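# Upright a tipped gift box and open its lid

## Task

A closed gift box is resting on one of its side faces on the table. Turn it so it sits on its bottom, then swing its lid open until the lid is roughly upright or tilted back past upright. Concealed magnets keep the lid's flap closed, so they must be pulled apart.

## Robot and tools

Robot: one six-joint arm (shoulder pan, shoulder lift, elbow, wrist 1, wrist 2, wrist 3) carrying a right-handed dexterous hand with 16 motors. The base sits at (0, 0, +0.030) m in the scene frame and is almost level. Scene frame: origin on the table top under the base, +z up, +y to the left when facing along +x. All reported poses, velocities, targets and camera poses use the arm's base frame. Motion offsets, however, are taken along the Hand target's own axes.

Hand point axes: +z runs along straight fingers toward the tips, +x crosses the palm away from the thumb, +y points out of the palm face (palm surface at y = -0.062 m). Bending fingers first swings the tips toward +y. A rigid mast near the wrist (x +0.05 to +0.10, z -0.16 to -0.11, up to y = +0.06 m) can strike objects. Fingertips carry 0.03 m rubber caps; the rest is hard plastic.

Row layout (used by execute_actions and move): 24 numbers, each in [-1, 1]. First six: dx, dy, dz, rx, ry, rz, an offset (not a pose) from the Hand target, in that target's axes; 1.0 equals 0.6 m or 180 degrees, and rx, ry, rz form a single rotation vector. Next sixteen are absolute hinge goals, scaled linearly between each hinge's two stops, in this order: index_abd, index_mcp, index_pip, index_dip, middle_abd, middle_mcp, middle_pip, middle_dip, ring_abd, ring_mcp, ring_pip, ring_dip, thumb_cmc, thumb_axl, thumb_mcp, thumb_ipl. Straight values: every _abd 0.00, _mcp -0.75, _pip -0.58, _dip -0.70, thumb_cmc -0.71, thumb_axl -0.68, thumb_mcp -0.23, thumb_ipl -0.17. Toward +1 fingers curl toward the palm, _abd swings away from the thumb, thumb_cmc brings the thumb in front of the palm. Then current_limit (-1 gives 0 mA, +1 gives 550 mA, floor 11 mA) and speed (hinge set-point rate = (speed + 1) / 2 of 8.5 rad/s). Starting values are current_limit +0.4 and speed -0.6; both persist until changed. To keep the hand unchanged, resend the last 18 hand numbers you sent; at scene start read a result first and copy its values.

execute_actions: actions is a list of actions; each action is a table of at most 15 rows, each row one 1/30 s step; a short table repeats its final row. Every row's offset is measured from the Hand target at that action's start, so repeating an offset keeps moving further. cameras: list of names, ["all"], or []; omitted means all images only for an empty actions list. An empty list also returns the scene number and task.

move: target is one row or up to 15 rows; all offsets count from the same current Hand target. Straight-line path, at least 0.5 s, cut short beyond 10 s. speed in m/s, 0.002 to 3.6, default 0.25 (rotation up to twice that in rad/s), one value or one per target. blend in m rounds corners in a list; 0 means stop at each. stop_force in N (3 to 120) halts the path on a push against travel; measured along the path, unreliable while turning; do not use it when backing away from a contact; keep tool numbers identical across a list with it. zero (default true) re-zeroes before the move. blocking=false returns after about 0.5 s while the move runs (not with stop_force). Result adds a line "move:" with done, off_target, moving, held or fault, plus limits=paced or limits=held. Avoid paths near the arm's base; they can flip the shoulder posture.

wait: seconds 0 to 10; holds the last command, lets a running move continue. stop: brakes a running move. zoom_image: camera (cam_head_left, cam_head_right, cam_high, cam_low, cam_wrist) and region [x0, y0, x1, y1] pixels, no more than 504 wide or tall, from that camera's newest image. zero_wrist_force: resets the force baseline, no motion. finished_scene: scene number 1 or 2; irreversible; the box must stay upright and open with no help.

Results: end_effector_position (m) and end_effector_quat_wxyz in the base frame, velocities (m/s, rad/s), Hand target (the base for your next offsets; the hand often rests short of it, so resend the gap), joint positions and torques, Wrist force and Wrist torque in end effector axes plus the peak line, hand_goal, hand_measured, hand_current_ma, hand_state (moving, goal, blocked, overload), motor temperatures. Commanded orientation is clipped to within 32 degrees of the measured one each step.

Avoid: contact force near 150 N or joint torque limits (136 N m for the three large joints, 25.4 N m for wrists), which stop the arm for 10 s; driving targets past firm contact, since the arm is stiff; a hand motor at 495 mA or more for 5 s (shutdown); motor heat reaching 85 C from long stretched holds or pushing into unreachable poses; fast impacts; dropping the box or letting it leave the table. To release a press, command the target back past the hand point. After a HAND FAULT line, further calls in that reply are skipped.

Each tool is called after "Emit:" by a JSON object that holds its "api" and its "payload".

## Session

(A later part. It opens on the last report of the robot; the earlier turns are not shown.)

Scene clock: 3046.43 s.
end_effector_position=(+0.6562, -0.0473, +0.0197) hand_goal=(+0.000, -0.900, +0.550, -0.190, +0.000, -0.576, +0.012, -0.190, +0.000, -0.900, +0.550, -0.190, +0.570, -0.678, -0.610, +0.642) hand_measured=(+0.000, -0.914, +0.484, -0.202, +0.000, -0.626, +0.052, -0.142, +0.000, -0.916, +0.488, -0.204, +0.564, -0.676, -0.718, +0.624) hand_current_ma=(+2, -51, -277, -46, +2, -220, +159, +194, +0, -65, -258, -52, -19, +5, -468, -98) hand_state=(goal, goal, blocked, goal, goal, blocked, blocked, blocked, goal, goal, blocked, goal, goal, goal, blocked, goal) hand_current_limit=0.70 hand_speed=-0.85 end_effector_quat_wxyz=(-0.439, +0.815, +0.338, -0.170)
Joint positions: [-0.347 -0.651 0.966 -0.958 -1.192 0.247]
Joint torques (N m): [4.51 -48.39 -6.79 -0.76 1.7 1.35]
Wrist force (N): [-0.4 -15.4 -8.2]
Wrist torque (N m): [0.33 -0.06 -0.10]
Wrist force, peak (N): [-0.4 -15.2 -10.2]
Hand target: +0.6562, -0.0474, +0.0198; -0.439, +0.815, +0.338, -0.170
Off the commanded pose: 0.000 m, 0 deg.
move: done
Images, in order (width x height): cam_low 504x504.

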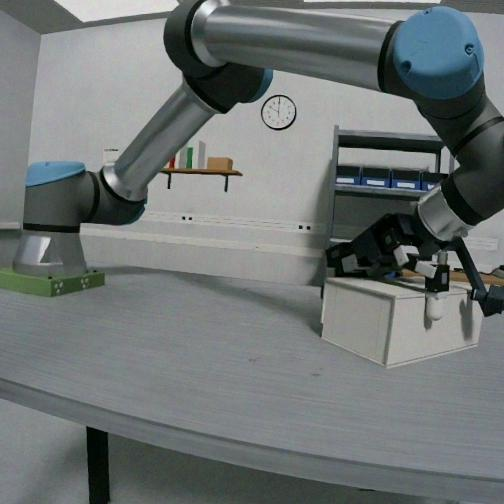

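Emit:
{"api": "move", "payload": {"target": [0,0,0,0,0,0,0,-0.95,0.62,-0.189,0,-0.575,0.012,-0.189,0,-0.95,0.62,-0.189,0.571,-0.678,-0.61,0.643,0.75,-0.85], "speed": 0.01}}

Emit:
{"api": "move", "payload": {"target": [0,0,0,0,0,0,0,-1.0,0.72,-0.189,0,-0.575,0.012,-0.189,0,-1.0,0.72,-0.189,0.571,-0.678,-0.61,0.643,0.75,-0.85], "speed": 0.01, "cameras": ["cam_low"]}}

Emit:
{"api": "zoom_image", "payload": {"camera": "cam_low", "region": [310, 250, 410, 370]}}

Scene clock: 3060.10 s.
end_effector_position=(+0.6562, -0.0473, +0.0198) hand_goal=(+0.000, -0.950, +0.620, -0.190, +0.000, -0.576, +0.012, -0.190, +0.000, -0.950, +0.620, -0.190, +0.570, -0.678, -0.610, +0.642) hand_measured=(+0.000, -0.962, +0.552, -0.204, +0.000, -0.626, +0.052, -0.142, +0.000, -0.966, +0.556, -0.204, +0.564, -0.676, -0.718, +0.624) hand_current_ma=(+2, -48, -285, -48, +2, -220, +159, +194, +0, -62, -266, -54, -19, +5, -481, -98) hand_state=(goal, goal, blocked, goal, goal, blocked, blocked, blocked, goal, goal, blocked, goal, goal, goal, blocked, goal) hand_current_limit=0.75 hand_speed=-0.85 end_effector_quat_wxyz=(-0.439, +0.815, +0.338, -0.170)
Joint positions: [-0.347 -0.651 0.966 -0.958 -1.192 0.247]
Joint torques (N m): [-0.75 -56.4 -19.88 -0.11 1.24 1.25]
Wrist force (N): [-0.5 -15.6 -7.9]
Wrist torque (N m): [0.28 -0.06 -0.11]
Wrist force, peak (N): [-0.7 -15.7 -8.5]
Hand target: +0.6562, -0.0474, +0.0198; -0.439, +0.815, +0.338, -0.170
Off the commanded pose: 0.000 m, 0 deg.
move: done

Scene clock: 3060.60 s.
end_effector_position=(+0.6562, -0.0473, +0.0198) hand_goal=(+0.000, -1.000, +0.720, -0.190, +0.000, -0.576, +0.012, -0.190, +0.000, -1.000, +0.720, -0.190, +0.570, -0.678, -0.610, +0.642) hand_measured=(+0.000, -1.000, +0.612, -0.212, +0.000, -0.626, +0.052, -0.142, +0.000, -1.000, +0.618, -0.216, +0.560, -0.676, -0.718, +0.620) hand_current_ma=(+2, -1, -481, -81, +1, -220, +162, +194, +0, -1, -454, -97, -34, +5, -481, -118) hand_state=(goal, goal, blocked, blocked, goal, blocked, blocked, blocked, goal, goal, blocked, blocked, goal, goal, blocked, blocked) hand_current_limit=0.75 hand_speed=-0.85 end_effector_quat_wxyz=(-0.439, +0.815, +0.338, -0.170)
Joint positions: [-0.347 -0.651 0.966 -0.958 -1.192 0.247]
Joint torques (N m): [-1.45 -56.82 -21.05 -0.25 1.11 1.24]
Wrist force (N): [0.3 -15.9 -6.2]
Wrist torque (N m): [0.30 -0.07 -0.08]
Wrist force, peak (N): [-0.7 -15.7 -8.3]
Hand target: +0.6562, -0.0474, +0.0198; -0.439, +0.815, +0.338, -0.170
Off the commanded pose: 0.000 m, 0 deg.
move: done
Images, in order (width x height): cam_low 504x504.

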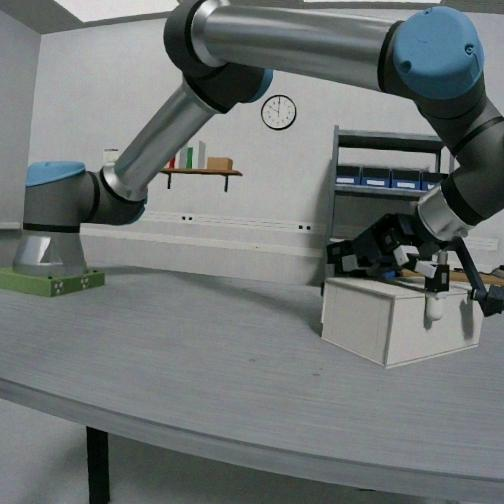

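Scaled by 4.200.

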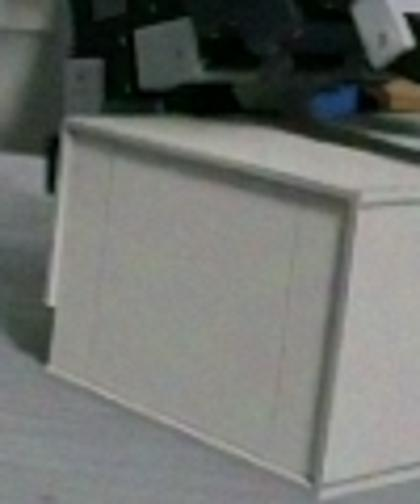

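Emit:
{"api": "move", "payload": {"target": [0,0,0,0,0,0,0,-0.8,0.012,-0.116,0,-0.575,0.012,-0.189,0,-0.8,0.012,-0.116,0.571,-0.678,-0.61,0.643,0.75,-0.7], "speed": 0.02}}

Emit:
{"api": "move", "payload": {"target": [0,0,0,0,0,0,0,-0.602,0.0955,-0.116,0,-0.575,0.012,-0.189,0,-0.602,0.0955,-0.116,0.571,-0.678,-0.61,0.643,0.75,-0.8], "speed": 0.02}}

Emit:
{"api": "move", "payload": {"target": [0,0.0028,-0.0041,0,0,0,0,-0.602,0.0955,-0.116,0,-0.575,0.012,-0.189,0,-0.602,0.0955,-0.116,0.571,-0.678,-0.61,0.643,0.75,-0.8], "speed": 0.01, "cameras": ["cam_low"]}}

Emit:
{"api": "zoom_image", "payload": {"camera": "cam_low", "region": [310, 250, 410, 370]}}

Scene clock: 3127.70 s.
end_effector_position=(+0.6562, -0.0474, +0.0198) hand_goal=(+0.000, -0.800, +0.012, -0.116, +0.000, -0.576, +0.012, -0.190, +0.000, -0.800, +0.012, -0.116, +0.570, -0.678, -0.610, +0.642) hand_measured=(+0.000, -0.796, +0.016, -0.118, +0.000, -0.626, +0.052, -0.142, +0.000, -0.794, +0.016, -0.120, +0.560, -0.676, -0.708, +0.618) hand_current_ma=(+2, +16, +15, -9, +1, -220, +162, +194, +0, +20, +14, -10, -38, +5, -481, -130) hand_state=(goal, goal, goal, goal, goal, blocked, blocked, blocked, goal, goal, goal, goal, goal, goal, blocked, blocked) hand_current_limit=0.75 hand_speed=-0.70 end_effector_quat_wxyz=(-0.439, +0.815, +0.338, -0.170)
Joint positions: [-0.347 -0.651 0.966 -0.958 -1.192 0.247]
Joint torques (N m): [-7.46 -51.4 -22.12 -1.34 0.63 1.25]
Wrist force (N): [-0.7 -14.5 -11.4]
Wrist torque (N m): [0.34 0.02 -0.07]
Wrist force, peak (N): [-0.3 -21.2 -9.1]
Hand target: +0.6562, -0.0474, +0.0198; -0.439, +0.815, +0.338, -0.170
Off the commanded pose: 0.000 m, 0 deg.
move: done

Scene clock: 3128.23 s.
end_effector_position=(+0.6562, -0.0474, +0.0198) hand_goal=(+0.000, -0.602, +0.096, -0.116, +0.000, -0.576, +0.012, -0.190, +0.000, -0.602, +0.096, -0.116, +0.570, -0.678, -0.610, +0.642) hand_measured=(+0.000, -0.652, +0.082, -0.118, +0.000, -0.626, +0.052, -0.142, +0.000, -0.650, +0.086, -0.120, +0.560, -0.676, -0.708, +0.618) hand_current_ma=(+2, -221, -48, -9, +1, -220, +162, +194, +0, -206, -33, -10, -38, +5, -481, -130) hand_state=(goal, blocked, goal, goal, goal, blocked, blocked, blocked, goal, blocked, goal, goal, goal, goal, blocked, blocked) hand_current_limit=0.75 hand_speed=-0.80 end_effector_quat_wxyz=(-0.439, +0.815, +0.338, -0.170)
Joint positions: [-0.347 -0.651 0.966 -0.958 -1.192 0.247]
Joint torques (N m): [-6.67 -48.85 -20.83 -1.51 0.6 1.21]
Wrist force (N): [-0.8 -18.3 -9.8]
Wrist torque (N m): [0.42 0.02 -0.17]
Wrist force, peak (N): [-0.5 -18.6 -9.8]
Hand target: +0.6562, -0.0474, +0.0198; -0.439, +0.815, +0.338, -0.170
Off the commanded pose: 0.000 m, 0 deg.
move: done

Scene clock: 3129.03 s.
end_effector_position=(+0.6582, -0.0494, +0.0198) hand_goal=(+0.000, -0.602, +0.096, -0.116, +0.000, -0.576, +0.012, -0.190, +0.000, -0.602, +0.096, -0.116, +0.570, -0.678, -0.610, +0.642) hand_measured=(+0.000, -0.654, +0.064, -0.120, +0.000, -0.638, +0.046, -0.142, +0.000, -0.654, +0.074, -0.120, +0.560, -0.676, -0.678, +0.618) hand_current_ma=(+2, -231, -122, -15, +0, -278, +137, +194, +0, -229, -87, -10, -37, +5, -381, -130) hand_state=(goal, blocked, blocked, goal, goal, blocked, blocked, blocked, goal, blocked, blocked, goal, goal, goal, blocked, blocked) hand_current_limit=0.75 hand_speed=-0.80 end_effector_quat_wxyz=(-0.439, +0.815, +0.338, -0.170)
Joint positions: [-0.348 -0.644 0.953 -0.951 -1.194 0.246]
Joint torques (N m): [-10.47 -42 -25.1 -1.86 -2.24 -1.57]
Wrist force (N): [-0.5 -21.0 -5.4]
Wrist torque (N m): [0.55 -0.04 -0.22]
Wrist force, peak (N): [-0.5 -21.0 -5.4]
Hand target: +0.6583, -0.0495, +0.0197; -0.439, +0.815, +0.338, -0.170
Off the commanded pose: 0.000 m, 0 deg.
move: done
Images, in order (width x height): cam_low 504x504.

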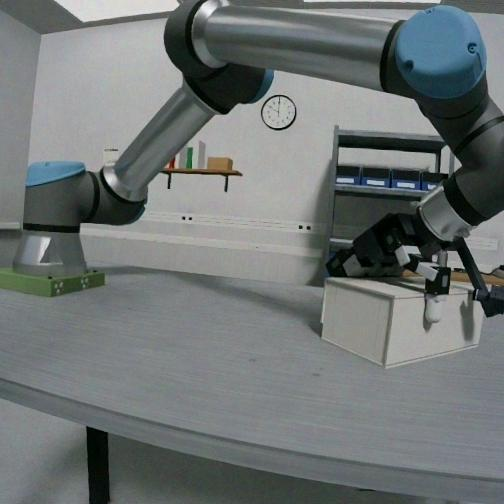

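Scaled by 4.200.

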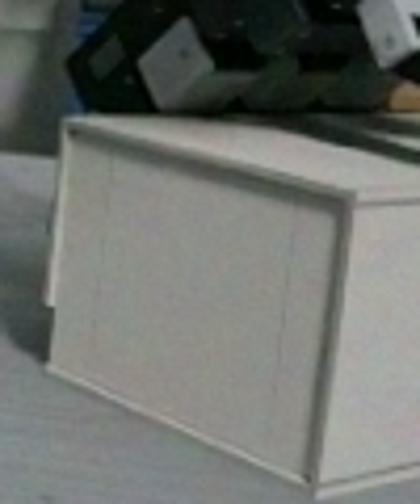

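Emit:
{"api": "move", "payload": {"target": [0,0,0,0,0,0,0,-0.63,0.165,-0.116,0,-0.575,0.012,-0.189,0,-0.63,0.165,-0.116,0.571,-0.678,-0.61,0.643,0.75,-0.85], "speed": 0.02}}

Emit:
{"api": "move", "payload": {"target": [0,0,0,0,0,0,0,-0.685,0.233,-0.116,0,-0.575,0.012,-0.189,0,-0.685,0.233,-0.116,0.571,-0.678,-0.61,0.643,0.75,-0.85], "speed": 0.02}}

Emit:
{"api": "move", "payload": {"target": [0,0,0,0,0,0,0,-0.73,0.30,-0.116,0,-0.575,0.012,-0.189,0,-0.73,0.30,-0.116,0.571,-0.678,-0.61,0.643,0.75,-0.85], "speed": 0.02, "cameras": ["cam_low"]}}

Emit:
{"api": "zoom_image", "payload": {"camera": "cam_low", "region": [310, 250, 410, 370]}}

Scene clock: 3145.50 s.
end_effector_position=(+0.6583, -0.0495, +0.0197) hand_goal=(+0.000, -0.630, +0.164, -0.116, +0.000, -0.576, +0.012, -0.190, +0.000, -0.630, +0.164, -0.116, +0.570, -0.678, -0.610, +0.642) hand_measured=(+0.000, -0.664, +0.082, -0.130, +0.000, -0.638, +0.046, -0.142, +0.000, -0.664, +0.094, -0.132, +0.560, -0.676, -0.676, +0.618) hand_current_ma=(+2, -143, -351, -55, +0, -282, +136, +194, +0, -143, -296, -59, -36, +5, -373, -130) hand_state=(goal, blocked, blocked, goal, goal, blocked, blocked, blocked, goal, blocked, blocked, goal, goal, goal, blocked, blocked) hand_current_limit=0.75 hand_speed=-0.85 end_effector_quat_wxyz=(-0.439, +0.815, +0.338, -0.170)
Joint positions: [-0.348 -0.644 0.953 -0.951 -1.194 0.246]
Joint torques (N m): [-8.04 -45.41 -26.1 -1.32 -1.53 -1.47]
Wrist force (N): [0.1 -15.2 -4.6]
Wrist torque (N m): [0.42 -0.05 -0.09]
Wrist force, peak (N): [-0.2 -21.4 -5.2]
Hand target: +0.6583, -0.0495, +0.0197; -0.439, +0.815, +0.338, -0.170
Off the commanded pose: 0.000 m, 0 deg.
move: done

Scene clock: 3146.00 s.
end_effector_position=(+0.6583, -0.0495, +0.0197) hand_goal=(+0.000, -0.686, +0.232, -0.116, +0.000, -0.576, +0.012, -0.190, +0.000, -0.686, +0.232, -0.116, +0.570, -0.678, -0.610, +0.642) hand_measured=(+0.000, -0.710, +0.154, -0.132, +0.000, -0.638, +0.046, -0.142, +0.000, -0.710, +0.168, -0.132, +0.560, -0.676, -0.676, +0.618) hand_current_ma=(+2, -96, -334, -61, +0, -282, +136, +194, +0, -101, -272, -61, -36, +5, -373, -130) hand_state=(goal, blocked, blocked, goal, goal, blocked, blocked, blocked, goal, blocked, blocked, goal, goal, goal, blocked, blocked) hand_current_limit=0.75 hand_speed=-0.85 end_effector_quat_wxyz=(-0.439, +0.815, +0.338, -0.170)
Joint positions: [-0.348 -0.644 0.953 -0.951 -1.194 0.246]
Joint torques (N m): [-6.43 -51.07 -26.3 -1.02 -0.77 -1.34]
Wrist force (N): [-0.7 -14.0 -5.0]
Wrist torque (N m): [0.37 -0.05 -0.09]
Wrist force, peak (N): [0.0 -15.2 -4.9]
Hand target: +0.6583, -0.0495, +0.0197; -0.439, +0.815, +0.338, -0.170
Off the commanded pose: 0.000 m, 0 deg.
move: done

Scene clock: 3146.50 s.
end_effector_position=(+0.6583, -0.0495, +0.0197) hand_goal=(+0.000, -0.730, +0.300, -0.116, +0.000, -0.576, +0.012, -0.190, +0.000, -0.730, +0.300, -0.116, +0.570, -0.678, -0.610, +0.642) hand_measured=(+0.000, -0.752, +0.222, -0.132, +0.000, -0.638, +0.046, -0.142, +0.000, -0.748, +0.228, -0.136, +0.560, -0.676, -0.676, +0.618) hand_current_ma=(+2, -90, -341, -63, +0, -283, +136, +194, +0, -73, -304, -75, -36, +5, -373, -130) hand_state=(goal, blocked, blocked, goal, goal, blocked, blocked, blocked, goal, goal, blocked, goal, goal, goal, blocked, blocked) hand_current_limit=0.75 hand_speed=-0.85 end_effector_quat_wxyz=(-0.439, +0.815, +0.338, -0.170)
Joint positions: [-0.348 -0.644 0.953 -0.951 -1.194 0.246]
Joint torques (N m): [-4.08 -55.98 -26.11 -1.02 0.04 -1.17]
Wrist force (N): [-0.2 -12.6 -4.5]
Wrist torque (N m): [0.38 -0.05 0.00]
Wrist force, peak (N): [-0.4 -13.8 -5.5]
Hand target: +0.6583, -0.0495, +0.0197; -0.439, +0.815, +0.338, -0.170
Off the commanded pose: 0.000 m, 0 deg.
move: done
Images, in order (width x height): cam_low 504x504.

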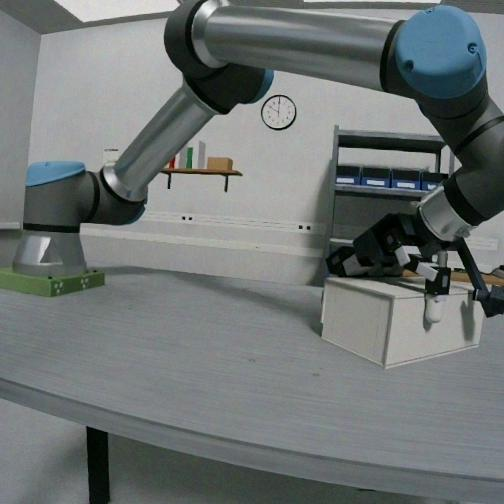

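Scaled by 4.200.

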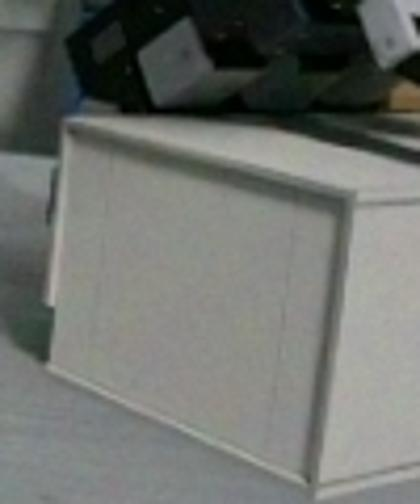

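Emit:
{"api": "move", "payload": {"target": [0,0,0,0,0,0,0,-0.75,0.37,-0.116,0,-0.575,0.012,-0.189,0,-0.75,0.37,-0.116,0.571,-0.678,-0.61,0.643,0.75,-0.85], "speed": 0.02}}

Emit:
{"api": "move", "payload": {"target": [0,0,0,0,0,0,0,-0.78,0.44,-0.116,0,-0.575,0.012,-0.189,0,-0.78,0.44,-0.116,0.571,-0.678,-0.61,0.643,0.75,-0.85], "speed": 0.02, "cameras": ["cam_low"]}}

Emit:
{"api": "zoom_image", "payload": {"camera": "cam_low", "region": [310, 250, 410, 370]}}

Scene clock: 3188.27 s.
end_effector_position=(+0.6583, -0.0495, +0.0197) hand_goal=(+0.000, -0.750, +0.370, -0.116, +0.000, -0.576, +0.012, -0.190, +0.000, -0.750, +0.370, -0.116, +0.570, -0.678, -0.610, +0.642) hand_measured=(+0.000, -0.778, +0.264, -0.140, +0.000, -0.640, +0.046, -0.142, +0.000, -0.772, +0.272, -0.146, +0.556, -0.676, -0.676, +0.616) hand_current_ma=(+2, -118, -475, -96, +0, -285, +136, +194, +0, -87, -428, -117, -51, +5, -373, -141) hand_state=(goal, blocked, blocked, blocked, goal, blocked, blocked, blocked, goal, blocked, blocked, blocked, goal, goal, blocked, blocked) hand_current_limit=0.75 hand_speed=-0.85 end_effector_quat_wxyz=(-0.439, +0.815, +0.338, -0.170)
Joint positions: [-0.348 -0.644 0.953 -0.951 -1.194 0.246]
Joint torques (N m): [2.46 -59.5 -26.05 -0.91 1.44 0.13]
Wrist force (N): [0.1 -10.0 -4.0]
Wrist torque (N m): [0.50 -0.06 0.06]
Wrist force, peak (N): [-0.1 -13.1 -4.6]
Hand target: +0.6583, -0.0495, +0.0197; -0.439, +0.815, +0.338, -0.170
Off the commanded pose: 0.000 m, 0 deg.
move: done

Scene clock: 3188.77 s.
end_effector_position=(+0.6583, -0.0495, +0.0197) hand_goal=(+0.000, -0.780, +0.440, -0.116, +0.000, -0.576, +0.012, -0.190, +0.000, -0.780, +0.440, -0.116, +0.570, -0.678, -0.610, +0.642) hand_measured=(+0.000, -0.794, +0.284, -0.144, +0.000, -0.640, +0.046, -0.142, +0.000, -0.790, +0.298, -0.152, +0.556, -0.676, -0.676, +0.616) hand_current_ma=(+2, -53, -481, -113, +0, -287, +136, +194, +0, -35, -481, -149, -51, +5, -373, -141) hand_state=(goal, goal, blocked, blocked, goal, blocked, blocked, blocked, goal, goal, blocked, blocked, goal, goal, blocked, blocked) hand_current_limit=0.75 hand_speed=-0.85 end_effector_quat_wxyz=(-0.439, +0.815, +0.338, -0.170)
Joint positions: [-0.348 -0.644 0.953 -0.951 -1.194 0.246]
Joint torques (N m): [3.16 -59.26 -26.26 -1.06 1.45 0.25]
Wrist force (N): [-0.3 -9.3 -4.8]
Wrist torque (N m): [0.43 -0.07 0.11]
Wrist force, peak (N): [-0.1 -10.1 -4.1]
Hand target: +0.6583, -0.0495, +0.0197; -0.439, +0.815, +0.338, -0.170
Off the commanded pose: 0.000 m, 0 deg.
move: done
Images, in order (width x height): cam_low 504x504.

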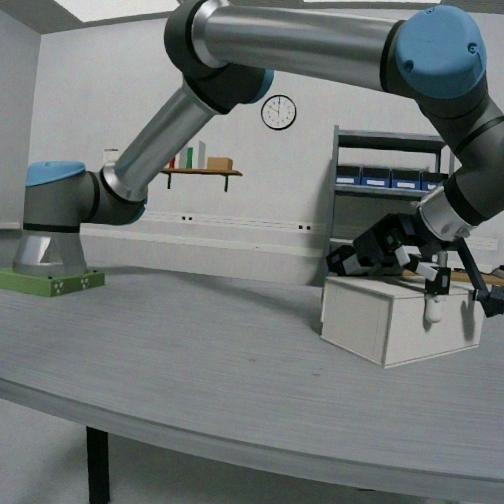

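Scaled by 4.200.

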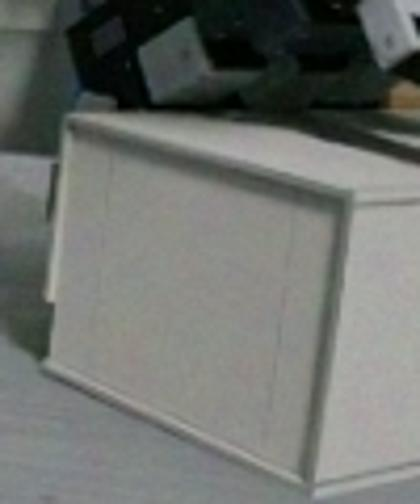

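Emit:
{"api": "move", "payload": {"target": [0,-0.0028,-0.0019,0,0,0,0,-0.78,0.44,-0.05,0,-0.575,0.012,-0.189,0,-0.78,0.44,-0.05,0.571,-0.678,-0.61,0.643,0.78,-0.85], "speed": 0.02}}

Emit:
{"api": "move", "payload": {"target": [0,-0.0028,-0.0019,0,0,0,0,-0.8,0.5,-0.05,0,-0.575,0.012,-0.189,0,-0.8,0.5,-0.05,0.571,-0.678,-0.61,0.643,0.78,-0.85], "speed": 0.02, "cameras": ["cam_low"]}}

Emit:
{"api": "zoom_image", "payload": {"camera": "cam_low", "region": [310, 250, 410, 370]}}

Scene clock: 3204.73 s.
end_effector_position=(+0.6583, -0.0495, +0.0217) hand_goal=(+0.000, -0.780, +0.440, -0.050, +0.000, -0.576, +0.012, -0.190, +0.000, -0.780, +0.440, -0.050, +0.570, -0.678, -0.610, +0.642) hand_measured=(+0.000, -0.796, +0.284, -0.136, +0.000, -0.626, +0.034, -0.164, +0.000, -0.800, +0.298, -0.130, +0.550, -0.676, -0.676, +0.612) hand_current_ma=(+2, -63, -489, -377, +0, -216, +78, +99, +0, -79, -488, -348, -76, +5, -373, -159) hand_state=(goal, goal, blocked, blocked, goal, blocked, blocked, blocked, goal, goal, blocked, blocked, goal, goal, blocked, blocked) hand_current_limit=0.78 hand_speed=-0.85 end_effector_quat_wxyz=(-0.439, +0.815, +0.338, -0.170)
Joint positions: [-0.348 -0.646 0.951 -0.947 -1.194 0.246]
Joint torques (N m): [-5.86 -69.09 -29.13 1.49 -0.21 -0.32]
Wrist force (N): [-0.1 1.0 0.9]
Wrist torque (N m): [0.46 -0.13 0.28]
Wrist force, peak (N): [-0.1 -9.5 -4.8]
Hand target: +0.6583, -0.0495, +0.0218; -0.439, +0.815, +0.338, -0.170
Off the commanded pose: 0.000 m, 0 deg.
move: done

Scene clock: 3205.47 s.
end_effector_position=(+0.6583, -0.0495, +0.0237) hand_goal=(+0.000, -0.800, +0.500, -0.050, +0.000, -0.576, +0.012, -0.190, +0.000, -0.800, +0.500, -0.050, +0.570, -0.678, -0.610, +0.642) hand_measured=(+0.000, -0.806, +0.286, -0.122, +0.000, -0.602, +0.012, -0.188, +0.000, -0.838, +0.344, -0.118, +0.548, -0.676, -0.676, +0.612) hand_current_ma=(+2, -24, -489, -314, +0, -109, -3, +5, +0, -161, -489, -295, -87, +5, -371, -159) hand_state=(goal, goal, blocked, blocked, goal, blocked, goal, goal, goal, blocked, blocked, blocked, blocked, goal, blocked, blocked) hand_current_limit=0.78 hand_speed=-0.85 end_effector_quat_wxyz=(-0.439, +0.815, +0.338, -0.170)
Joint positions: [-0.348 -0.648 0.949 -0.944 -1.194 0.246]
Joint torques (N m): [-8.98 -70.01 -29.78 2.21 -1.19 -1.54]
Wrist force (N): [-0.2 3.5 2.6]
Wrist torque (N m): [0.37 -0.11 0.24]
Wrist force, peak (N): [-0.2 3.5 2.6]
Hand target: +0.6583, -0.0495, +0.0238; -0.439, +0.815, +0.338, -0.170
Off the commanded pose: 0.000 m, 0 deg.
move: done
Images, in order (width x height): cam_low 504x504.

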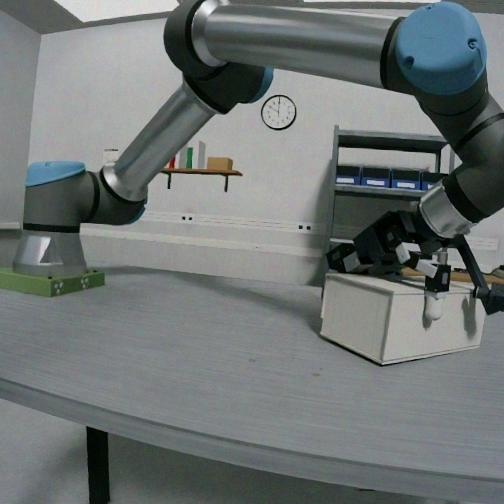

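Scaled by 4.200.

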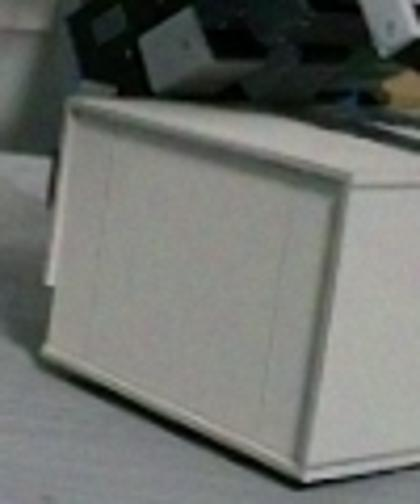

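Emit:
{"api": "move", "payload": {"target": [0,0,0,0,0,0,0,-0.79,0.5,-0.05,0,-0.508,-0.1015,-0.189,0,-0.79,0.5,-0.05,0.571,-0.678,-0.61,0.643,0.78,-0.85], "speed": 0.02}}

Emit:
{"api": "move", "payload": {"target": [0,0,0,0,0,0,0,-0.78,0.5,-0.05,0,-0.431,-0.236,-0.189,0,-0.78,0.5,-0.05,0.571,-0.678,-0.61,0.643,0.78,-0.85], "speed": 0.02, "cameras": ["cam_low"]}}

Emit:
{"api": "zoom_image", "payload": {"camera": "cam_low", "region": [310, 250, 410, 370]}}

Scene clock: 3255.53 s.
end_effector_position=(+0.6583, -0.0495, +0.0239) hand_goal=(+0.000, -0.790, +0.500, -0.050, +0.000, -0.508, -0.102, -0.190, +0.000, -0.790, +0.500, -0.050, +0.570, -0.678, -0.610, +0.642) hand_measured=(+0.000, -0.806, +0.286, -0.122, +0.000, -0.580, -0.042, -0.160, +0.000, -0.838, +0.348, -0.118, +0.548, -0.676, -0.676, +0.612) hand_current_ma=(+2, -62, -489, -314, +0, -328, +250, +114, +0, -210, -490, -292, -89, +5, -371, -159) hand_state=(goal, goal, blocked, blocked, goal, blocked, blocked, blocked, goal, blocked, blocked, blocked, blocked, goal, blocked, blocked) hand_current_limit=0.78 hand_speed=-0.85 end_effector_quat_wxyz=(-0.439, +0.815, +0.338, -0.170)
Joint positions: [-0.348 -0.648 0.949 -0.943 -1.194 0.246]
Joint torques (N m): [-7.96 -58.27 -24.61 -0.74 -0.35 -1.56]
Wrist force (N): [-0.1 -6.5 -2.8]
Wrist torque (N m): [0.45 0.02 -0.04]
Wrist force, peak (N): [0.1 -7.0 -3.3]
Hand target: +0.6583, -0.0495, +0.0238; -0.439, +0.815, +0.338, -0.170
Off the commanded pose: 0.000 m, 0 deg.
move: done

Scene clock: 3256.03 s.
end_effector_position=(+0.6583, -0.0496, +0.0239) hand_goal=(+0.000, -0.780, +0.500, -0.050, +0.000, -0.432, -0.236, -0.190, +0.000, -0.780, +0.500, -0.050, +0.570, -0.678, -0.610, +0.642) hand_measured=(+0.000, -0.804, +0.286, -0.122, +0.000, -0.564, -0.086, -0.132, +0.000, -0.838, +0.348, -0.118, +0.548, -0.676, -0.676, +0.612) hand_current_ma=(+2, -98, -490, -314, +0, -489, +489, +240, +0, -259, -490, -290, -89, +5, -371, -159) hand_state=(goal, blocked, blocked, blocked, goal, blocked, blocked, blocked, goal, blocked, blocked, blocked, blocked, goal, blocked, blocked) hand_current_limit=0.78 hand_speed=-0.85 end_effector_quat_wxyz=(-0.439, +0.815, +0.338, -0.170)
Joint positions: [-0.348 -0.648 0.949 -0.943 -1.194 0.246]
Joint torques (N m): [-8.75 -47.86 -20.03 -2.63 -0.18 -1.56]
Wrist force (N): [-0.2 -14.2 -7.7]
Wrist torque (N m): [0.59 0.10 -0.22]
Wrist force, peak (N): [-0.4 -14.6 -7.8]
Hand target: +0.6583, -0.0495, +0.0238; -0.439, +0.815, +0.338, -0.170
Off the commanded pose: 0.000 m, 0 deg.
move: done
Images, in order (width x height): cam_low 504x504.

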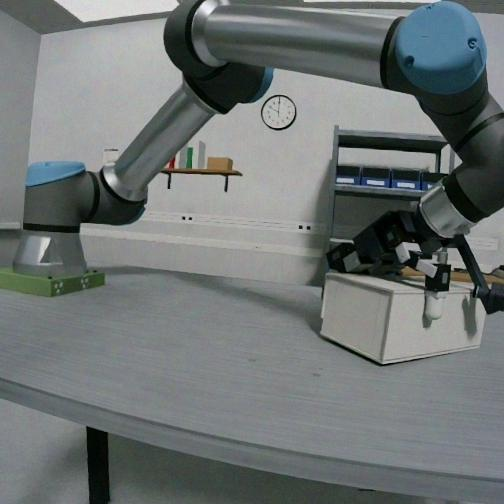

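Scaled by 4.200.

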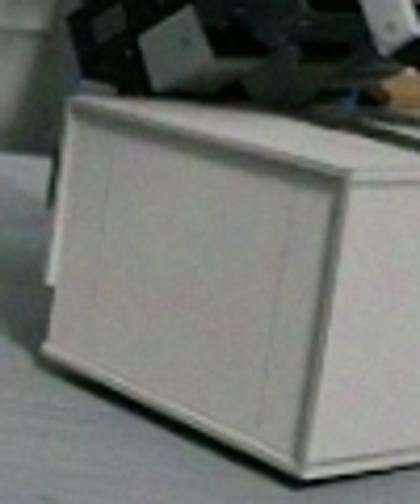

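Emit:
{"api": "move", "payload": {"target": [0,0.0083,0.0056,0,0,0,0,-0.78,0.4,-0.05,0,-0.576,0.012,-0.189,0,-0.78,0.4,-0.05,0.571,-0.678,-0.61,0.643,0.7,-0.8], "speed": 0.02}}

Emit:
{"api": "move", "payload": {"target": [0,0,0,0,0,0,0,-0.85,0.1,-0.189,0,-0.7,0.012,-0.189,0,-0.85,0.1,-0.189,0.571,-0.678,-0.61,0.643,0.7,-0.8], "speed": 0.02}}

Emit:
{"api": "move", "payload": {"target": [0,-0.0121,-0.0082,0,0,0,0,-0.685,0.012,-0.189,0,-0.685,0.012,-0.189,0,-0.685,0.012,-0.189,0.571,-0.678,-0.61,0.643,0.7,-0.8], "speed": 0.02, "cameras": ["cam_low"]}}

Emit:
{"api": "zoom_image", "payload": {"camera": "cam_low", "region": [310, 250, 410, 370]}}

Scene clock: 3331.07 s.
end_effector_position=(+0.6583, -0.0495, +0.0179) hand_goal=(+0.000, -0.780, +0.400, -0.050, +0.000, -0.576, +0.012, -0.190, +0.000, -0.780, +0.400, -0.050, +0.570, -0.678, -0.610, +0.642) hand_measured=(+0.002, -0.800, +0.286, -0.122, +0.000, -0.656, +0.062, -0.128, +0.000, -0.842, +0.348, -0.074, +0.542, -0.676, -0.676, +0.612) hand_current_ma=(+4, -79, -468, -309, +1, -371, +205, +265, +0, -282, -218, -89, -110, +5, -371, -159) hand_state=(goal, goal, blocked, blocked, goal, blocked, blocked, blocked, goal, blocked, blocked, blocked, blocked, goal, blocked, blocked) hand_current_limit=0.70 hand_speed=-0.80 end_effector_quat_wxyz=(-0.439, +0.815, +0.338, -0.170)
Joint positions: [-0.348 -0.642 0.955 -0.954 -1.194 0.246]
Joint torques (N m): [4.69 -35.28 -1.66 -4.72 1.13 1.3]
Wrist force (N): [-0.5 -22.9 -11.3]
Wrist torque (N m): [0.73 0.18 -0.52]
Wrist force, peak (N): [-0.5 -22.9 -11.3]
Hand target: +0.6583, -0.0495, +0.0178; -0.439, +0.815, +0.338, -0.170
Off the commanded pose: 0.000 m, 0 deg.
move: done

Scene clock: 3331.77 s.
end_effector_position=(+0.6583, -0.0495, +0.0178) hand_goal=(+0.000, -0.850, +0.100, -0.190, +0.000, -0.700, +0.012, -0.190, +0.000, -0.850, +0.100, -0.190, +0.570, -0.678, -0.610, +0.642) hand_measured=(+0.002, -0.836, +0.104, -0.188, +0.000, -0.676, +0.074, -0.128, +0.000, -0.844, +0.104, -0.188, +0.542, -0.676, -0.674, +0.612) hand_current_ma=(+4, +57, +15, +7, +1, +102, +264, +267, +0, +21, +14, +8, -108, +5, -357, -159) hand_state=(goal, goal, goal, goal, goal, blocked, blocked, blocked, goal, goal, goal, goal, blocked, goal, blocked, blocked) hand_current_limit=0.70 hand_speed=-0.80 end_effector_quat_wxyz=(-0.439, +0.815, +0.338, -0.170)
Joint positions: [-0.348 -0.642 0.955 -0.955 -1.194 0.246]
Joint torques (N m): [6.05 -41.9 -1.72 1.12 0.91 1.32]
Wrist force (N): [-0.5 -11.3 -13.2]
Wrist torque (N m): [0.33 0.11 0.07]
Wrist force, peak (N): [-0.6 -23.1 -11.3]
Hand target: +0.6583, -0.0495, +0.0178; -0.439, +0.815, +0.338, -0.170
Off the commanded pose: 0.000 m, 0 deg.
move: done

Scene clock: 3332.60 s.
end_effector_position=(+0.6582, -0.0496, +0.0264) hand_goal=(+0.000, -0.686, +0.012, -0.190, +0.000, -0.686, +0.012, -0.190, +0.000, -0.686, +0.012, -0.190, +0.570, -0.678, -0.610, +0.642) hand_measured=(+0.002, -0.696, +0.010, -0.190, +0.002, -0.672, +0.016, -0.188, +0.000, -0.682, +0.012, -0.188, +0.570, -0.676, -0.638, +0.614) hand_current_ma=(+6, -35, -7, +1, +4, +51, +11, +7, +0, +17, +0, +4, +2, +5, -150, -151) hand_state=(goal, goal, goal, goal, goal, goal, goal, goal, goal, goal, goal, goal, goal, goal, blocked, blocked) hand_current_limit=0.70 hand_speed=-0.80 end_effector_quat_wxyz=(-0.439, +0.815, +0.338, -0.170)
Joint positions: [-0.348 -0.65 0.946 -0.938 -1.194 0.246]
Joint torques (N m): [-8.44 -69.64 -29.94 2.2 -1.23 -1.56]
Wrist force (N): [0.2 4.0 2.0]
Wrist torque (N m): [0.36 -0.08 0.28]
Wrist force, peak (N): [-0.6 -11.7 -13.2]
Hand target: +0.6582, -0.0496, +0.0266; -0.439, +0.815, +0.338, -0.170
Off the commanded pose: 0.000 m, 0 deg.
move: done
Images, in order (width x height): cam_low 504x504.

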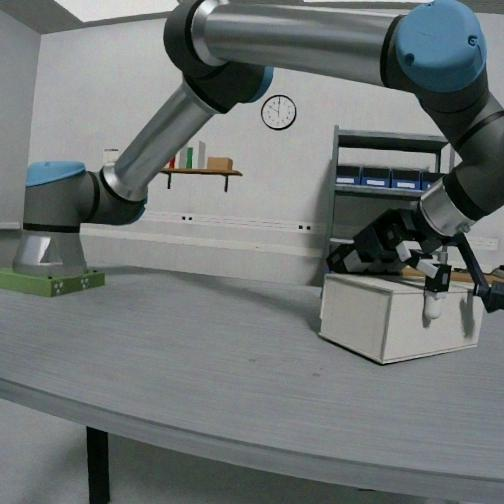

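Scaled by 4.200.

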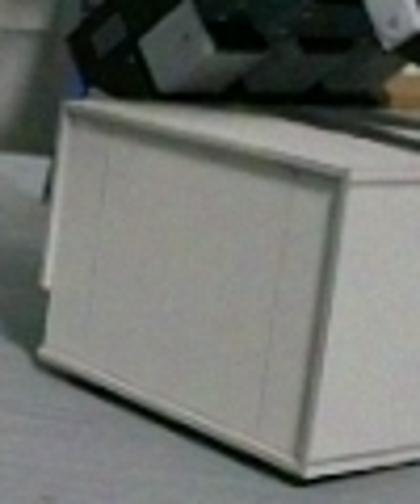

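Emit:
{"api": "move", "payload": {"target": [0,0,0,0,0,0,0,-0.85,0.012,-0.189,0,-0.85,0.012,-0.189,0,-0.85,0.012,-0.189,0.571,-0.678,-0.64,0.6,0.5,-0.85], "speed": 0.02, "cameras": ["cam_low"]}}

Emit:
{"api": "zoom_image", "payload": {"camera": "cam_low", "region": [310, 250, 410, 370]}}

Scene clock: 3344.57 s.
end_effector_position=(+0.6582, -0.0496, +0.0266) hand_goal=(+0.000, -0.850, +0.012, -0.190, +0.000, -0.850, +0.012, -0.190, +0.000, -0.850, +0.012, -0.190, +0.570, -0.678, -0.640, +0.600) hand_measured=(+0.002, -0.834, +0.010, -0.190, +0.002, -0.832, +0.016, -0.188, +0.000, -0.830, +0.012, -0.188, +0.570, -0.676, -0.638, +0.602) hand_current_ma=(+6, +67, -6, +1, +4, +75, +11, +7, +0, +83, +0, +4, +1, +5, +4, +8) hand_state=(goal, goal, goal, goal, goal, goal, goal, goal, goal, blocked, goal, goal, goal, goal, goal, goal) hand_current_limit=0.50 hand_speed=-0.85 end_effector_quat_wxyz=(-0.439, +0.815, +0.338, -0.170)
Joint positions: [-0.348 -0.65 0.946 -0.938 -1.194 0.246]
Joint torques (N m): [-7.08 -62.46 -27.59 0.94 -1.01 -1.54]
Wrist force (N): [-0.2 0.6 0.6]
Wrist torque (N m): [0.17 -0.11 0.27]
Wrist force, peak (N): [0.1 4.3 2.2]
Hand target: +0.6582, -0.0496, +0.0266; -0.439, +0.815, +0.338, -0.170
Off the commanded pose: 0.000 m, 0 deg.
move: done
Images, in order (width x height): cam_low 504x504.

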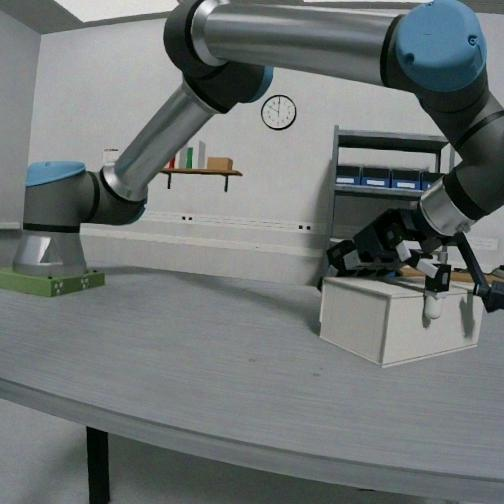

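Scaled by 4.200.

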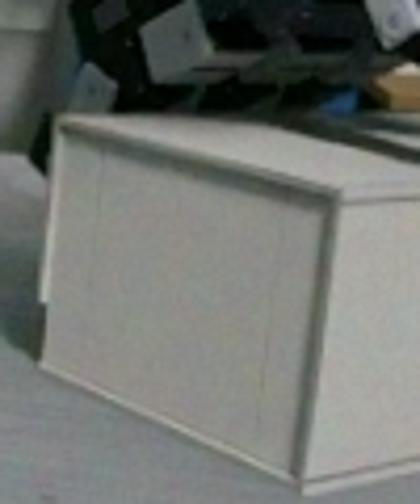

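Emit:
{"api": "move", "payload": {"target": [0,0,0,0,0,0,0,-0.534,0.012,-0.189,0,-0.534,0.012,-0.189,0,-0.534,0.012,-0.189,0.571,-0.678,-0.61,0.643,0.5,-0.85], "speed": 0.02}}

Emit:
{"api": "move", "payload": {"target": [0,0.0028,-0.0041,0,0,0,0,-0.534,0.012,-0.189,0,-0.534,0.012,-0.189,0,-0.534,0.012,-0.189,0.571,-0.678,-0.61,0.643,0.6,-0.85], "speed": 0.01, "cameras": ["cam_low"]}}

Emit:
{"api": "zoom_image", "payload": {"camera": "cam_low", "region": [310, 250, 410, 370]}}

Scene clock: 3357.30 s.
end_effector_position=(+0.6582, -0.0496, +0.0266) hand_goal=(+0.000, -0.534, +0.012, -0.190, +0.000, -0.534, +0.012, -0.190, +0.000, -0.534, +0.012, -0.190, +0.570, -0.678, -0.610, +0.642) hand_measured=(+0.002, -0.614, -0.006, -0.194, +0.002, -0.606, -0.004, -0.194, +0.000, -0.598, -0.002, -0.192, +0.566, -0.676, -0.638, +0.614) hand_current_ma=(+6, -371, -70, -11, +4, -329, -58, -10, +0, -287, -48, -7, -13, +5, -141, -154) hand_state=(goal, blocked, goal, goal, goal, blocked, goal, goal, goal, blocked, goal, goal, goal, goal, blocked, blocked) hand_current_limit=0.50 hand_speed=-0.85 end_effector_quat_wxyz=(-0.439, +0.815, +0.338, -0.170)
Joint positions: [-0.348 -0.65 0.946 -0.938 -1.194 0.246]
Joint torques (N m): [3.33 -50.48 -14.42 -0.94 -0.49 -1.54]
Wrist force (N): [-0.2 -5.8 0.8]
Wrist torque (N m): [0.51 -0.16 0.13]
Wrist force, peak (N): [-0.3 -6.9 0.5]
Hand target: +0.6582, -0.0496, +0.0266; -0.439, +0.815, +0.338, -0.170
Off the commanded pose: 0.000 m, 0 deg.
move: done

Scene clock: 3358.10 s.
end_effector_position=(+0.6603, -0.0517, +0.0265) hand_goal=(+0.000, -0.534, +0.012, -0.190, +0.000, -0.534, +0.012, -0.190, +0.000, -0.534, +0.012, -0.190, +0.570, -0.678, -0.610, +0.642) hand_measured=(+0.002, -0.614, -0.006, -0.194, +0.002, -0.604, -0.004, -0.194, +0.000, -0.596, -0.002, -0.192, +0.564, -0.676, -0.638, +0.614) hand_current_ma=(+6, -369, -70, -11, +4, -324, -59, -10, +0, -280, -49, -7, -19, +5, -141, -156) hand_state=(goal, blocked, goal, goal, goal, blocked, goal, goal, goal, blocked, goal, goal, goal, goal, blocked, blocked) hand_current_limit=0.60 hand_speed=-0.85 end_effector_quat_wxyz=(-0.439, +0.815, +0.338, -0.170)
Joint positions: [-0.35 -0.643 0.933 -0.932 -1.195 0.245]
Joint torques (N m): [-9.89 -48.71 -28.34 0.4 -1.62 -1.71]
Wrist force (N): [-0.4 -5.3 0.7]
Wrist torque (N m): [0.56 -0.10 0.14]
Wrist force, peak (N): [-0.7 -6.3 0.8]
Hand target: +0.6603, -0.0517, +0.0265; -0.439, +0.815, +0.338, -0.170
Off the commanded pose: 0.000 m, 0 deg.
move: done
Images, in order (width x height): cam_low 504x504.

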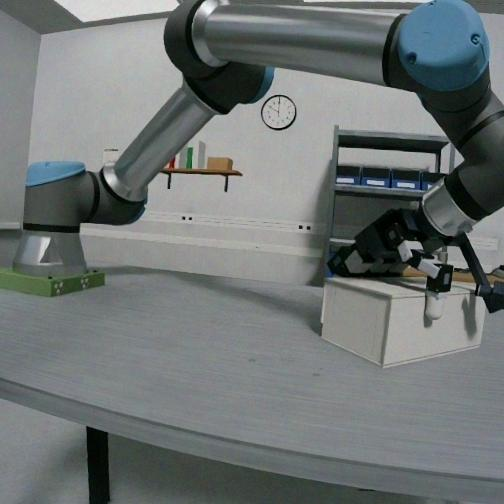

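Scaled by 4.200.

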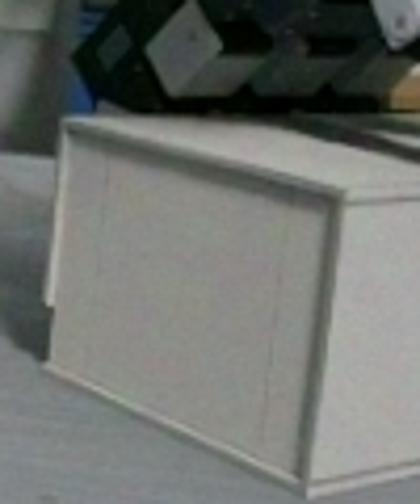

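Emit:
{"api": "move", "payload": {"target": [0,0,0,0,0,0,0,-0.6,0.13,-0.15,0,-0.46,-0.13,-0.189,0,-0.6,0.13,-0.15,0.571,-0.678,-0.58,0.643,0.75,-0.85], "speed": 0.02}}

Emit:
{"api": "move", "payload": {"target": [0,0,0,0,0,0,0,-0.66,0.24,-0.116,0,-0.4,-0.236,-0.189,0,-0.66,0.24,-0.116,0.571,-0.678,-0.58,0.643,0.75,-0.85], "speed": 0.02, "cameras": ["cam_low"]}}

Emit:
{"api": "zoom_image", "payload": {"camera": "cam_low", "region": [310, 250, 410, 370]}}

Scene clock: 3389.33 s.
end_effector_position=(+0.6603, -0.0517, +0.0265) hand_goal=(+0.000, -0.600, +0.130, -0.150, +0.000, -0.460, -0.130, -0.190, +0.000, -0.600, +0.130, -0.150, +0.570, -0.678, -0.580, +0.642) hand_measured=(+0.002, -0.634, +0.036, -0.184, +0.000, -0.546, -0.102, -0.180, +0.000, -0.628, +0.066, -0.180, +0.560, -0.676, -0.638, +0.600) hand_current_ma=(+6, -140, -412, -138, +2, -400, +113, +33, +0, -113, -271, -115, -39, +5, -320, -238) hand_state=(goal, blocked, blocked, blocked, goal, blocked, blocked, goal, goal, blocked, blocked, blocked, goal, goal, blocked, blocked) hand_current_limit=0.75 hand_speed=-0.85 end_effector_quat_wxyz=(-0.439, +0.815, +0.338, -0.170)
Joint positions: [-0.35 -0.643 0.933 -0.931 -1.195 0.245]
Joint torques (N m): [-7.49 -52.19 -27.6 0.04 -0.51 -1.41]
Wrist force (N): [-0.2 -8.3 -1.6]
Wrist torque (N m): [0.60 -0.06 0.00]
Wrist force, peak (N): [-0.3 -8.6 -1.7]
Hand target: +0.6603, -0.0517, +0.0265; -0.439, +0.815, +0.338, -0.170
Off the commanded pose: 0.000 m, 0 deg.
move: done

Scene clock: 3389.83 s.
end_effector_position=(+0.6603, -0.0517, +0.0265) hand_goal=(+0.000, -0.660, +0.240, -0.116, +0.000, -0.400, -0.236, -0.190, +0.000, -0.660, +0.240, -0.116, +0.570, -0.678, -0.580, +0.642) hand_measured=(+0.002, -0.678, +0.102, -0.164, +0.000, -0.528, -0.152, -0.150, +0.000, -0.678, +0.148, -0.164, +0.548, -0.676, -0.638, +0.594) hand_current_ma=(+6, -74, -481, -200, +2, -481, +370, +166, +0, -76, -407, -196, -82, +5, -328, -274) hand_state=(goal, goal, blocked, blocked, goal, blocked, blocked, blocked, goal, goal, blocked, blocked, blocked, goal, blocked, blocked) hand_current_limit=0.75 hand_speed=-0.85 end_effector_quat_wxyz=(-0.439, +0.815, +0.338, -0.170)
Joint positions: [-0.35 -0.643 0.933 -0.931 -1.195 0.245]
Joint torques (N m): [-6.02 -56.18 -24.69 -0.62 0.47 -1.06]
Wrist force (N): [0.0 -8.5 -5.2]
Wrist torque (N m): [0.64 0.04 0.00]
Wrist force, peak (N): [-0.1 -10.3 -3.3]
Hand target: +0.6603, -0.0517, +0.0265; -0.439, +0.815, +0.338, -0.170
Off the commanded pose: 0.000 m, 0 deg.
move: done
Images, in order (width x height): cam_low 504x504.

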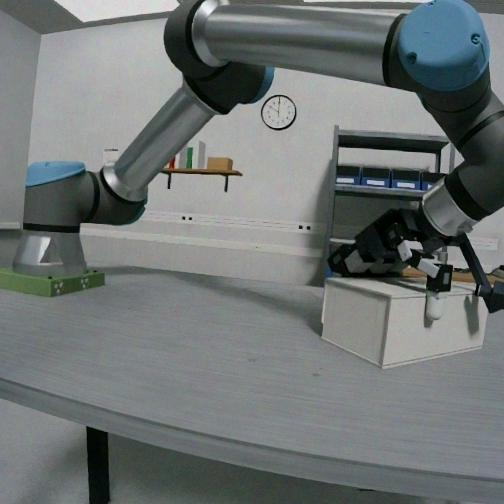

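Scaled by 4.200.

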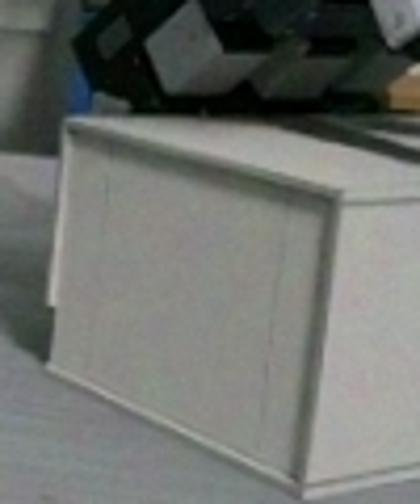

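Emit:
{"api": "move", "payload": {"target": [0,-0.0035,-0.0023,0,0,0,0,-0.66,0.3,-0.08,0,-0.38,-0.26,-0.25,0,-0.66,0.3,-0.08,0.571,-0.678,-0.58,0.643,0.78,-0.85], "speed": 0.01, "cameras": ["cam_low"]}}

Emit:
{"api": "zoom_image", "payload": {"camera": "cam_low", "region": [310, 250, 410, 370]}}

Scene clock: 3407.73 s.
end_effector_position=(+0.6603, -0.0517, +0.0290) hand_goal=(+0.000, -0.660, +0.300, -0.080, +0.000, -0.380, -0.260, -0.250, +0.000, -0.660, +0.300, -0.080, +0.570, -0.678, -0.580, +0.642) hand_measured=(+0.002, -0.680, +0.112, -0.150, +0.000, -0.488, -0.196, -0.178, +0.000, -0.700, +0.196, -0.148, +0.534, -0.676, -0.650, +0.590) hand_current_ma=(+6, -81, -489, -300, +0, -489, +266, +311, +0, -169, -461, -289, -143, +5, -396, -303) hand_state=(goal, blocked, blocked, blocked, goal, blocked, blocked, blocked, goal, blocked, blocked, blocked, blocked, goal, blocked, blocked) hand_current_limit=0.78 hand_speed=-0.85 end_effector_quat_wxyz=(-0.439, +0.815, +0.338, -0.170)
Joint positions: [-0.35 -0.645 0.931 -0.927 -1.195 0.245]
Joint torques (N m): [-2.48 -64.2 -27.33 1.01 0.37 -0.14]
Wrist force (N): [-0.3 -6.3 -3.7]
Wrist torque (N m): [0.59 0.02 0.05]
Wrist force, peak (N): [-0.3 -10.1 -6.7]
Hand target: +0.6603, -0.0517, +0.0291; -0.439, +0.815, +0.338, -0.170
Off the commanded pose: 0.000 m, 0 deg.
move: done
Images, in order (width x height): cam_low 504x504.

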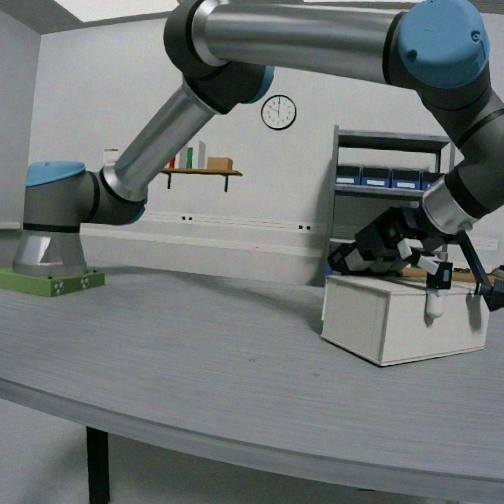

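Scaled by 4.200.

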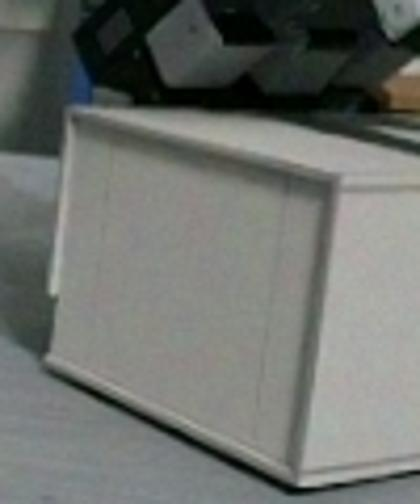

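Emit:
{"api": "move", "payload": {"target": [0,-0.0111,-0.0075,0,0,0,0,-0.66,0.3,-0.08,0,-0.75,0.1,-0.116,0,-0.66,0.3,-0.08,0.571,-0.678,-0.58,0.643,0.78,-0.8], "speed": 0.015, "cameras": ["cam_low"]}}

Emit:
{"api": "zoom_image", "payload": {"camera": "cam_low", "region": [310, 250, 410, 370]}}

Scene clock: 3423.57 s.
end_effector_position=(+0.6602, -0.0519, +0.0369) hand_goal=(+0.000, -0.660, +0.300, -0.080, +0.000, -0.750, +0.100, -0.116, +0.000, -0.660, +0.300, -0.080, +0.570, -0.678, -0.580, +0.642) hand_measured=(+0.006, -0.696, +0.122, -0.136, +0.000, -0.734, +0.098, -0.118, +0.002, -0.704, +0.206, -0.138, +0.534, -0.676, -0.650, +0.590) hand_current_ma=(+17, -151, -490, -231, +0, +67, -7, -9, +3, -187, -413, -242, -145, +5, -396, -304) hand_state=(goal, blocked, blocked, blocked, goal, goal, goal, goal, goal, blocked, blocked, blocked, blocked, goal, blocked, blocked) hand_current_limit=0.78 hand_speed=-0.80 end_effector_quat_wxyz=(-0.439, +0.815, +0.338, -0.170)
Joint positions: [-0.35 -0.652 0.922 -0.912 -1.195 0.245]
Joint torques (N m): [-8.82 -69.82 -28.17 1.43 -1.22 -1.61]
Wrist force (N): [-0.1 4.0 2.7]
Wrist torque (N m): [0.44 -0.13 0.27]
Wrist force, peak (N): [-0.2 -6.2 -3.7]
Hand target: +0.6602, -0.0519, +0.0371; -0.439, +0.815, +0.338, -0.170
Off the commanded pose: 0.000 m, 0 deg.
move: done
Images, in order (width x height): cam_low 504x504.

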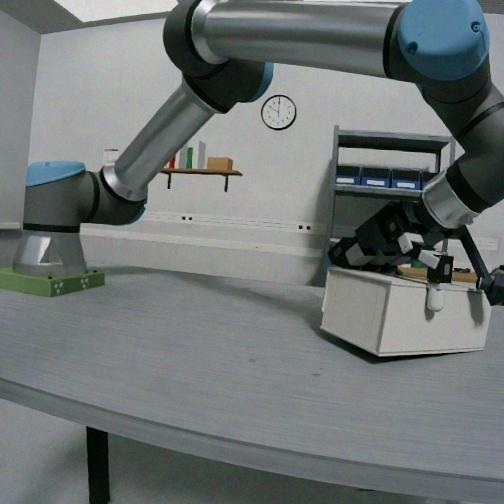

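Scaled by 4.200.

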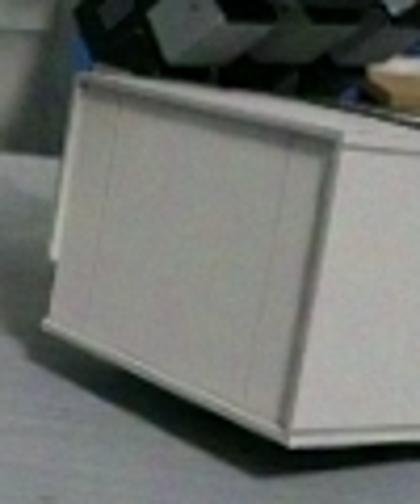

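Emit:
{"api": "move", "payload": {"target": [0,0,0,0,0,0,0,-0.66,0.3,-0.08,0,-0.715,-0.03,-0.116,0,-0.66,0.3,-0.08,0.571,-0.678,-0.58,0.643,0.78,-0.8]}}

Emit:
{"api": "move", "payload": {"target": [0,0,0,0,0,0,0,-0.66,0.3,-0.08,0,-0.53,-0.011,-0.116,0,-0.66,0.3,-0.08,0.571,-0.678,-0.58,0.643,0.78,-0.85]}}

Emit:
{"api": "move", "payload": {"target": [0,0,0,0,0,0,0,-0.66,0.3,-0.08,0,-0.48,-0.1,-0.116,0,-0.66,0.3,-0.08,0.571,-0.678,-0.58,0.643,0.78,-0.85], "cameras": ["cam_low"]}}

Emit:
{"api": "zoom_image", "payload": {"camera": "cam_low", "region": [310, 250, 410, 370]}}

Scene clock: 3454.33 s.
end_effector_position=(+0.6602, -0.0519, +0.0371) hand_goal=(+0.000, -0.660, +0.300, -0.080, +0.000, -0.716, -0.030, -0.116, +0.000, -0.660, +0.300, -0.080, +0.570, -0.678, -0.580, +0.642) hand_measured=(+0.006, -0.696, +0.122, -0.136, +0.000, -0.712, -0.026, -0.118, +0.002, -0.704, +0.206, -0.138, +0.534, -0.676, -0.650, +0.590) hand_current_ma=(+17, -151, -489, -231, +0, +17, +12, -8, +3, -187, -412, -241, -145, +5, -396, -304) hand_state=(goal, blocked, blocked, blocked, goal, goal, goal, goal, goal, blocked, blocked, blocked, blocked, goal, blocked, blocked) hand_current_limit=0.78 hand_speed=-0.80 end_effector_quat_wxyz=(-0.439, +0.815, +0.338, -0.170)
Joint positions: [-0.35 -0.652 0.922 -0.911 -1.195 0.245]
Joint torques (N m): [-8.55 -69.62 -30.19 2 -1.19 -1.58]
Wrist force (N): [-0.2 4.2 2.6]
Wrist torque (N m): [0.47 -0.12 0.27]
Wrist force, peak (N): [-0.2 4.5 2.8]
Hand target: +0.6602, -0.0519, +0.0371; -0.439, +0.815, +0.338, -0.170
Off the commanded pose: 0.000 m, 0 deg.
move: done

Scene clock: 3454.90 s.
end_effector_position=(+0.6602, -0.0519, +0.0371) hand_goal=(+0.000, -0.660, +0.300, -0.080, +0.000, -0.530, -0.012, -0.116, +0.000, -0.660, +0.300, -0.080, +0.570, -0.678, -0.580, +0.642) hand_measured=(+0.006, -0.696, +0.122, -0.136, +0.000, -0.580, -0.022, -0.118, +0.002, -0.704, +0.208, -0.136, +0.534, -0.676, -0.650, +0.590) hand_current_ma=(+17, -151, -490, -231, +0, -221, -35, -8, +3, -187, -402, -237, -145, +5, -396, -304) hand_state=(goal, blocked, blocked, blocked, goal, blocked, goal, goal, goal, blocked, blocked, blocked, blocked, goal, blocked, blocked) hand_current_limit=0.78 hand_speed=-0.85 end_effector_quat_wxyz=(-0.439, +0.815, +0.338, -0.170)
Joint positions: [-0.35 -0.652 0.922 -0.911 -1.195 0.245]
Joint torques (N m): [-8.37 -68.47 -30.25 1.58 -1.03 -1.5]
Wrist force (N): [-0.1 3.7 2.7]
Wrist torque (N m): [0.45 -0.13 0.22]
Wrist force, peak (N): [-0.2 4.2 3.0]
Hand target: +0.6602, -0.0519, +0.0371; -0.439, +0.815, +0.338, -0.170
Off the commanded pose: 0.000 m, 0 deg.
move: done

Scene clock: 3455.40 s.
end_effector_position=(+0.6602, -0.0519, +0.0371) hand_goal=(+0.000, -0.660, +0.300, -0.080, +0.000, -0.480, -0.100, -0.116, +0.000, -0.660, +0.300, -0.080, +0.570, -0.678, -0.580, +0.642) hand_measured=(+0.006, -0.696, +0.122, -0.136, +0.000, -0.528, -0.110, -0.118, +0.002, -0.704, +0.208, -0.136, +0.534, -0.676, -0.650, +0.590) hand_current_ma=(+17, -151, -489, -231, +0, -212, -34, -8, +3, -187, -400, -237, -145, +5, -396, -304) hand_state=(goal, blocked, blocked, blocked, goal, blocked, goal, goal, goal, blocked, blocked, blocked, blocked, goal, blocked, blocked) hand_current_limit=0.78 hand_speed=-0.85 end_effector_quat_wxyz=(-0.439, +0.815, +0.338, -0.170)
Joint positions: [-0.35 -0.652 0.922 -0.911 -1.195 0.245]
Joint torques (N m): [-8.27 -68.02 -30.1 1.35 -0.89 -1.4]
Wrist force (N): [-0.4 3.5 2.4]
Wrist torque (N m): [0.45 -0.09 0.21]
Wrist force, peak (N): [-0.4 3.8 2.6]
Hand target: +0.6602, -0.0519, +0.0371; -0.439, +0.815, +0.338, -0.170
Off the commanded pose: 0.000 m, 0 deg.
move: done
Images, in order (width x height): cam_low 504x504.

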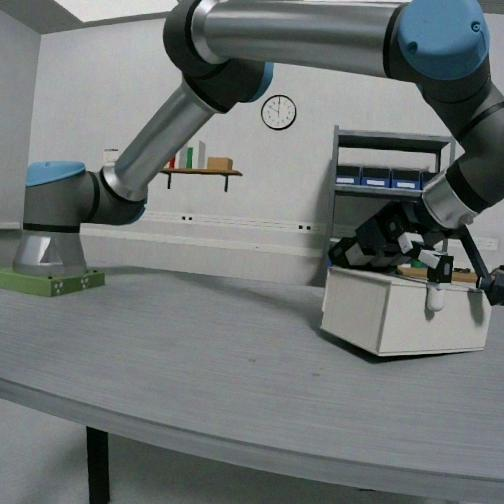

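Scaled by 4.200.

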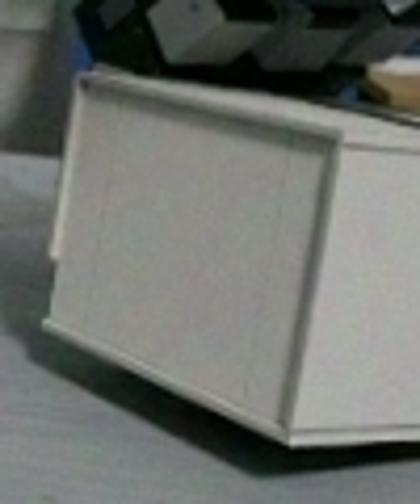

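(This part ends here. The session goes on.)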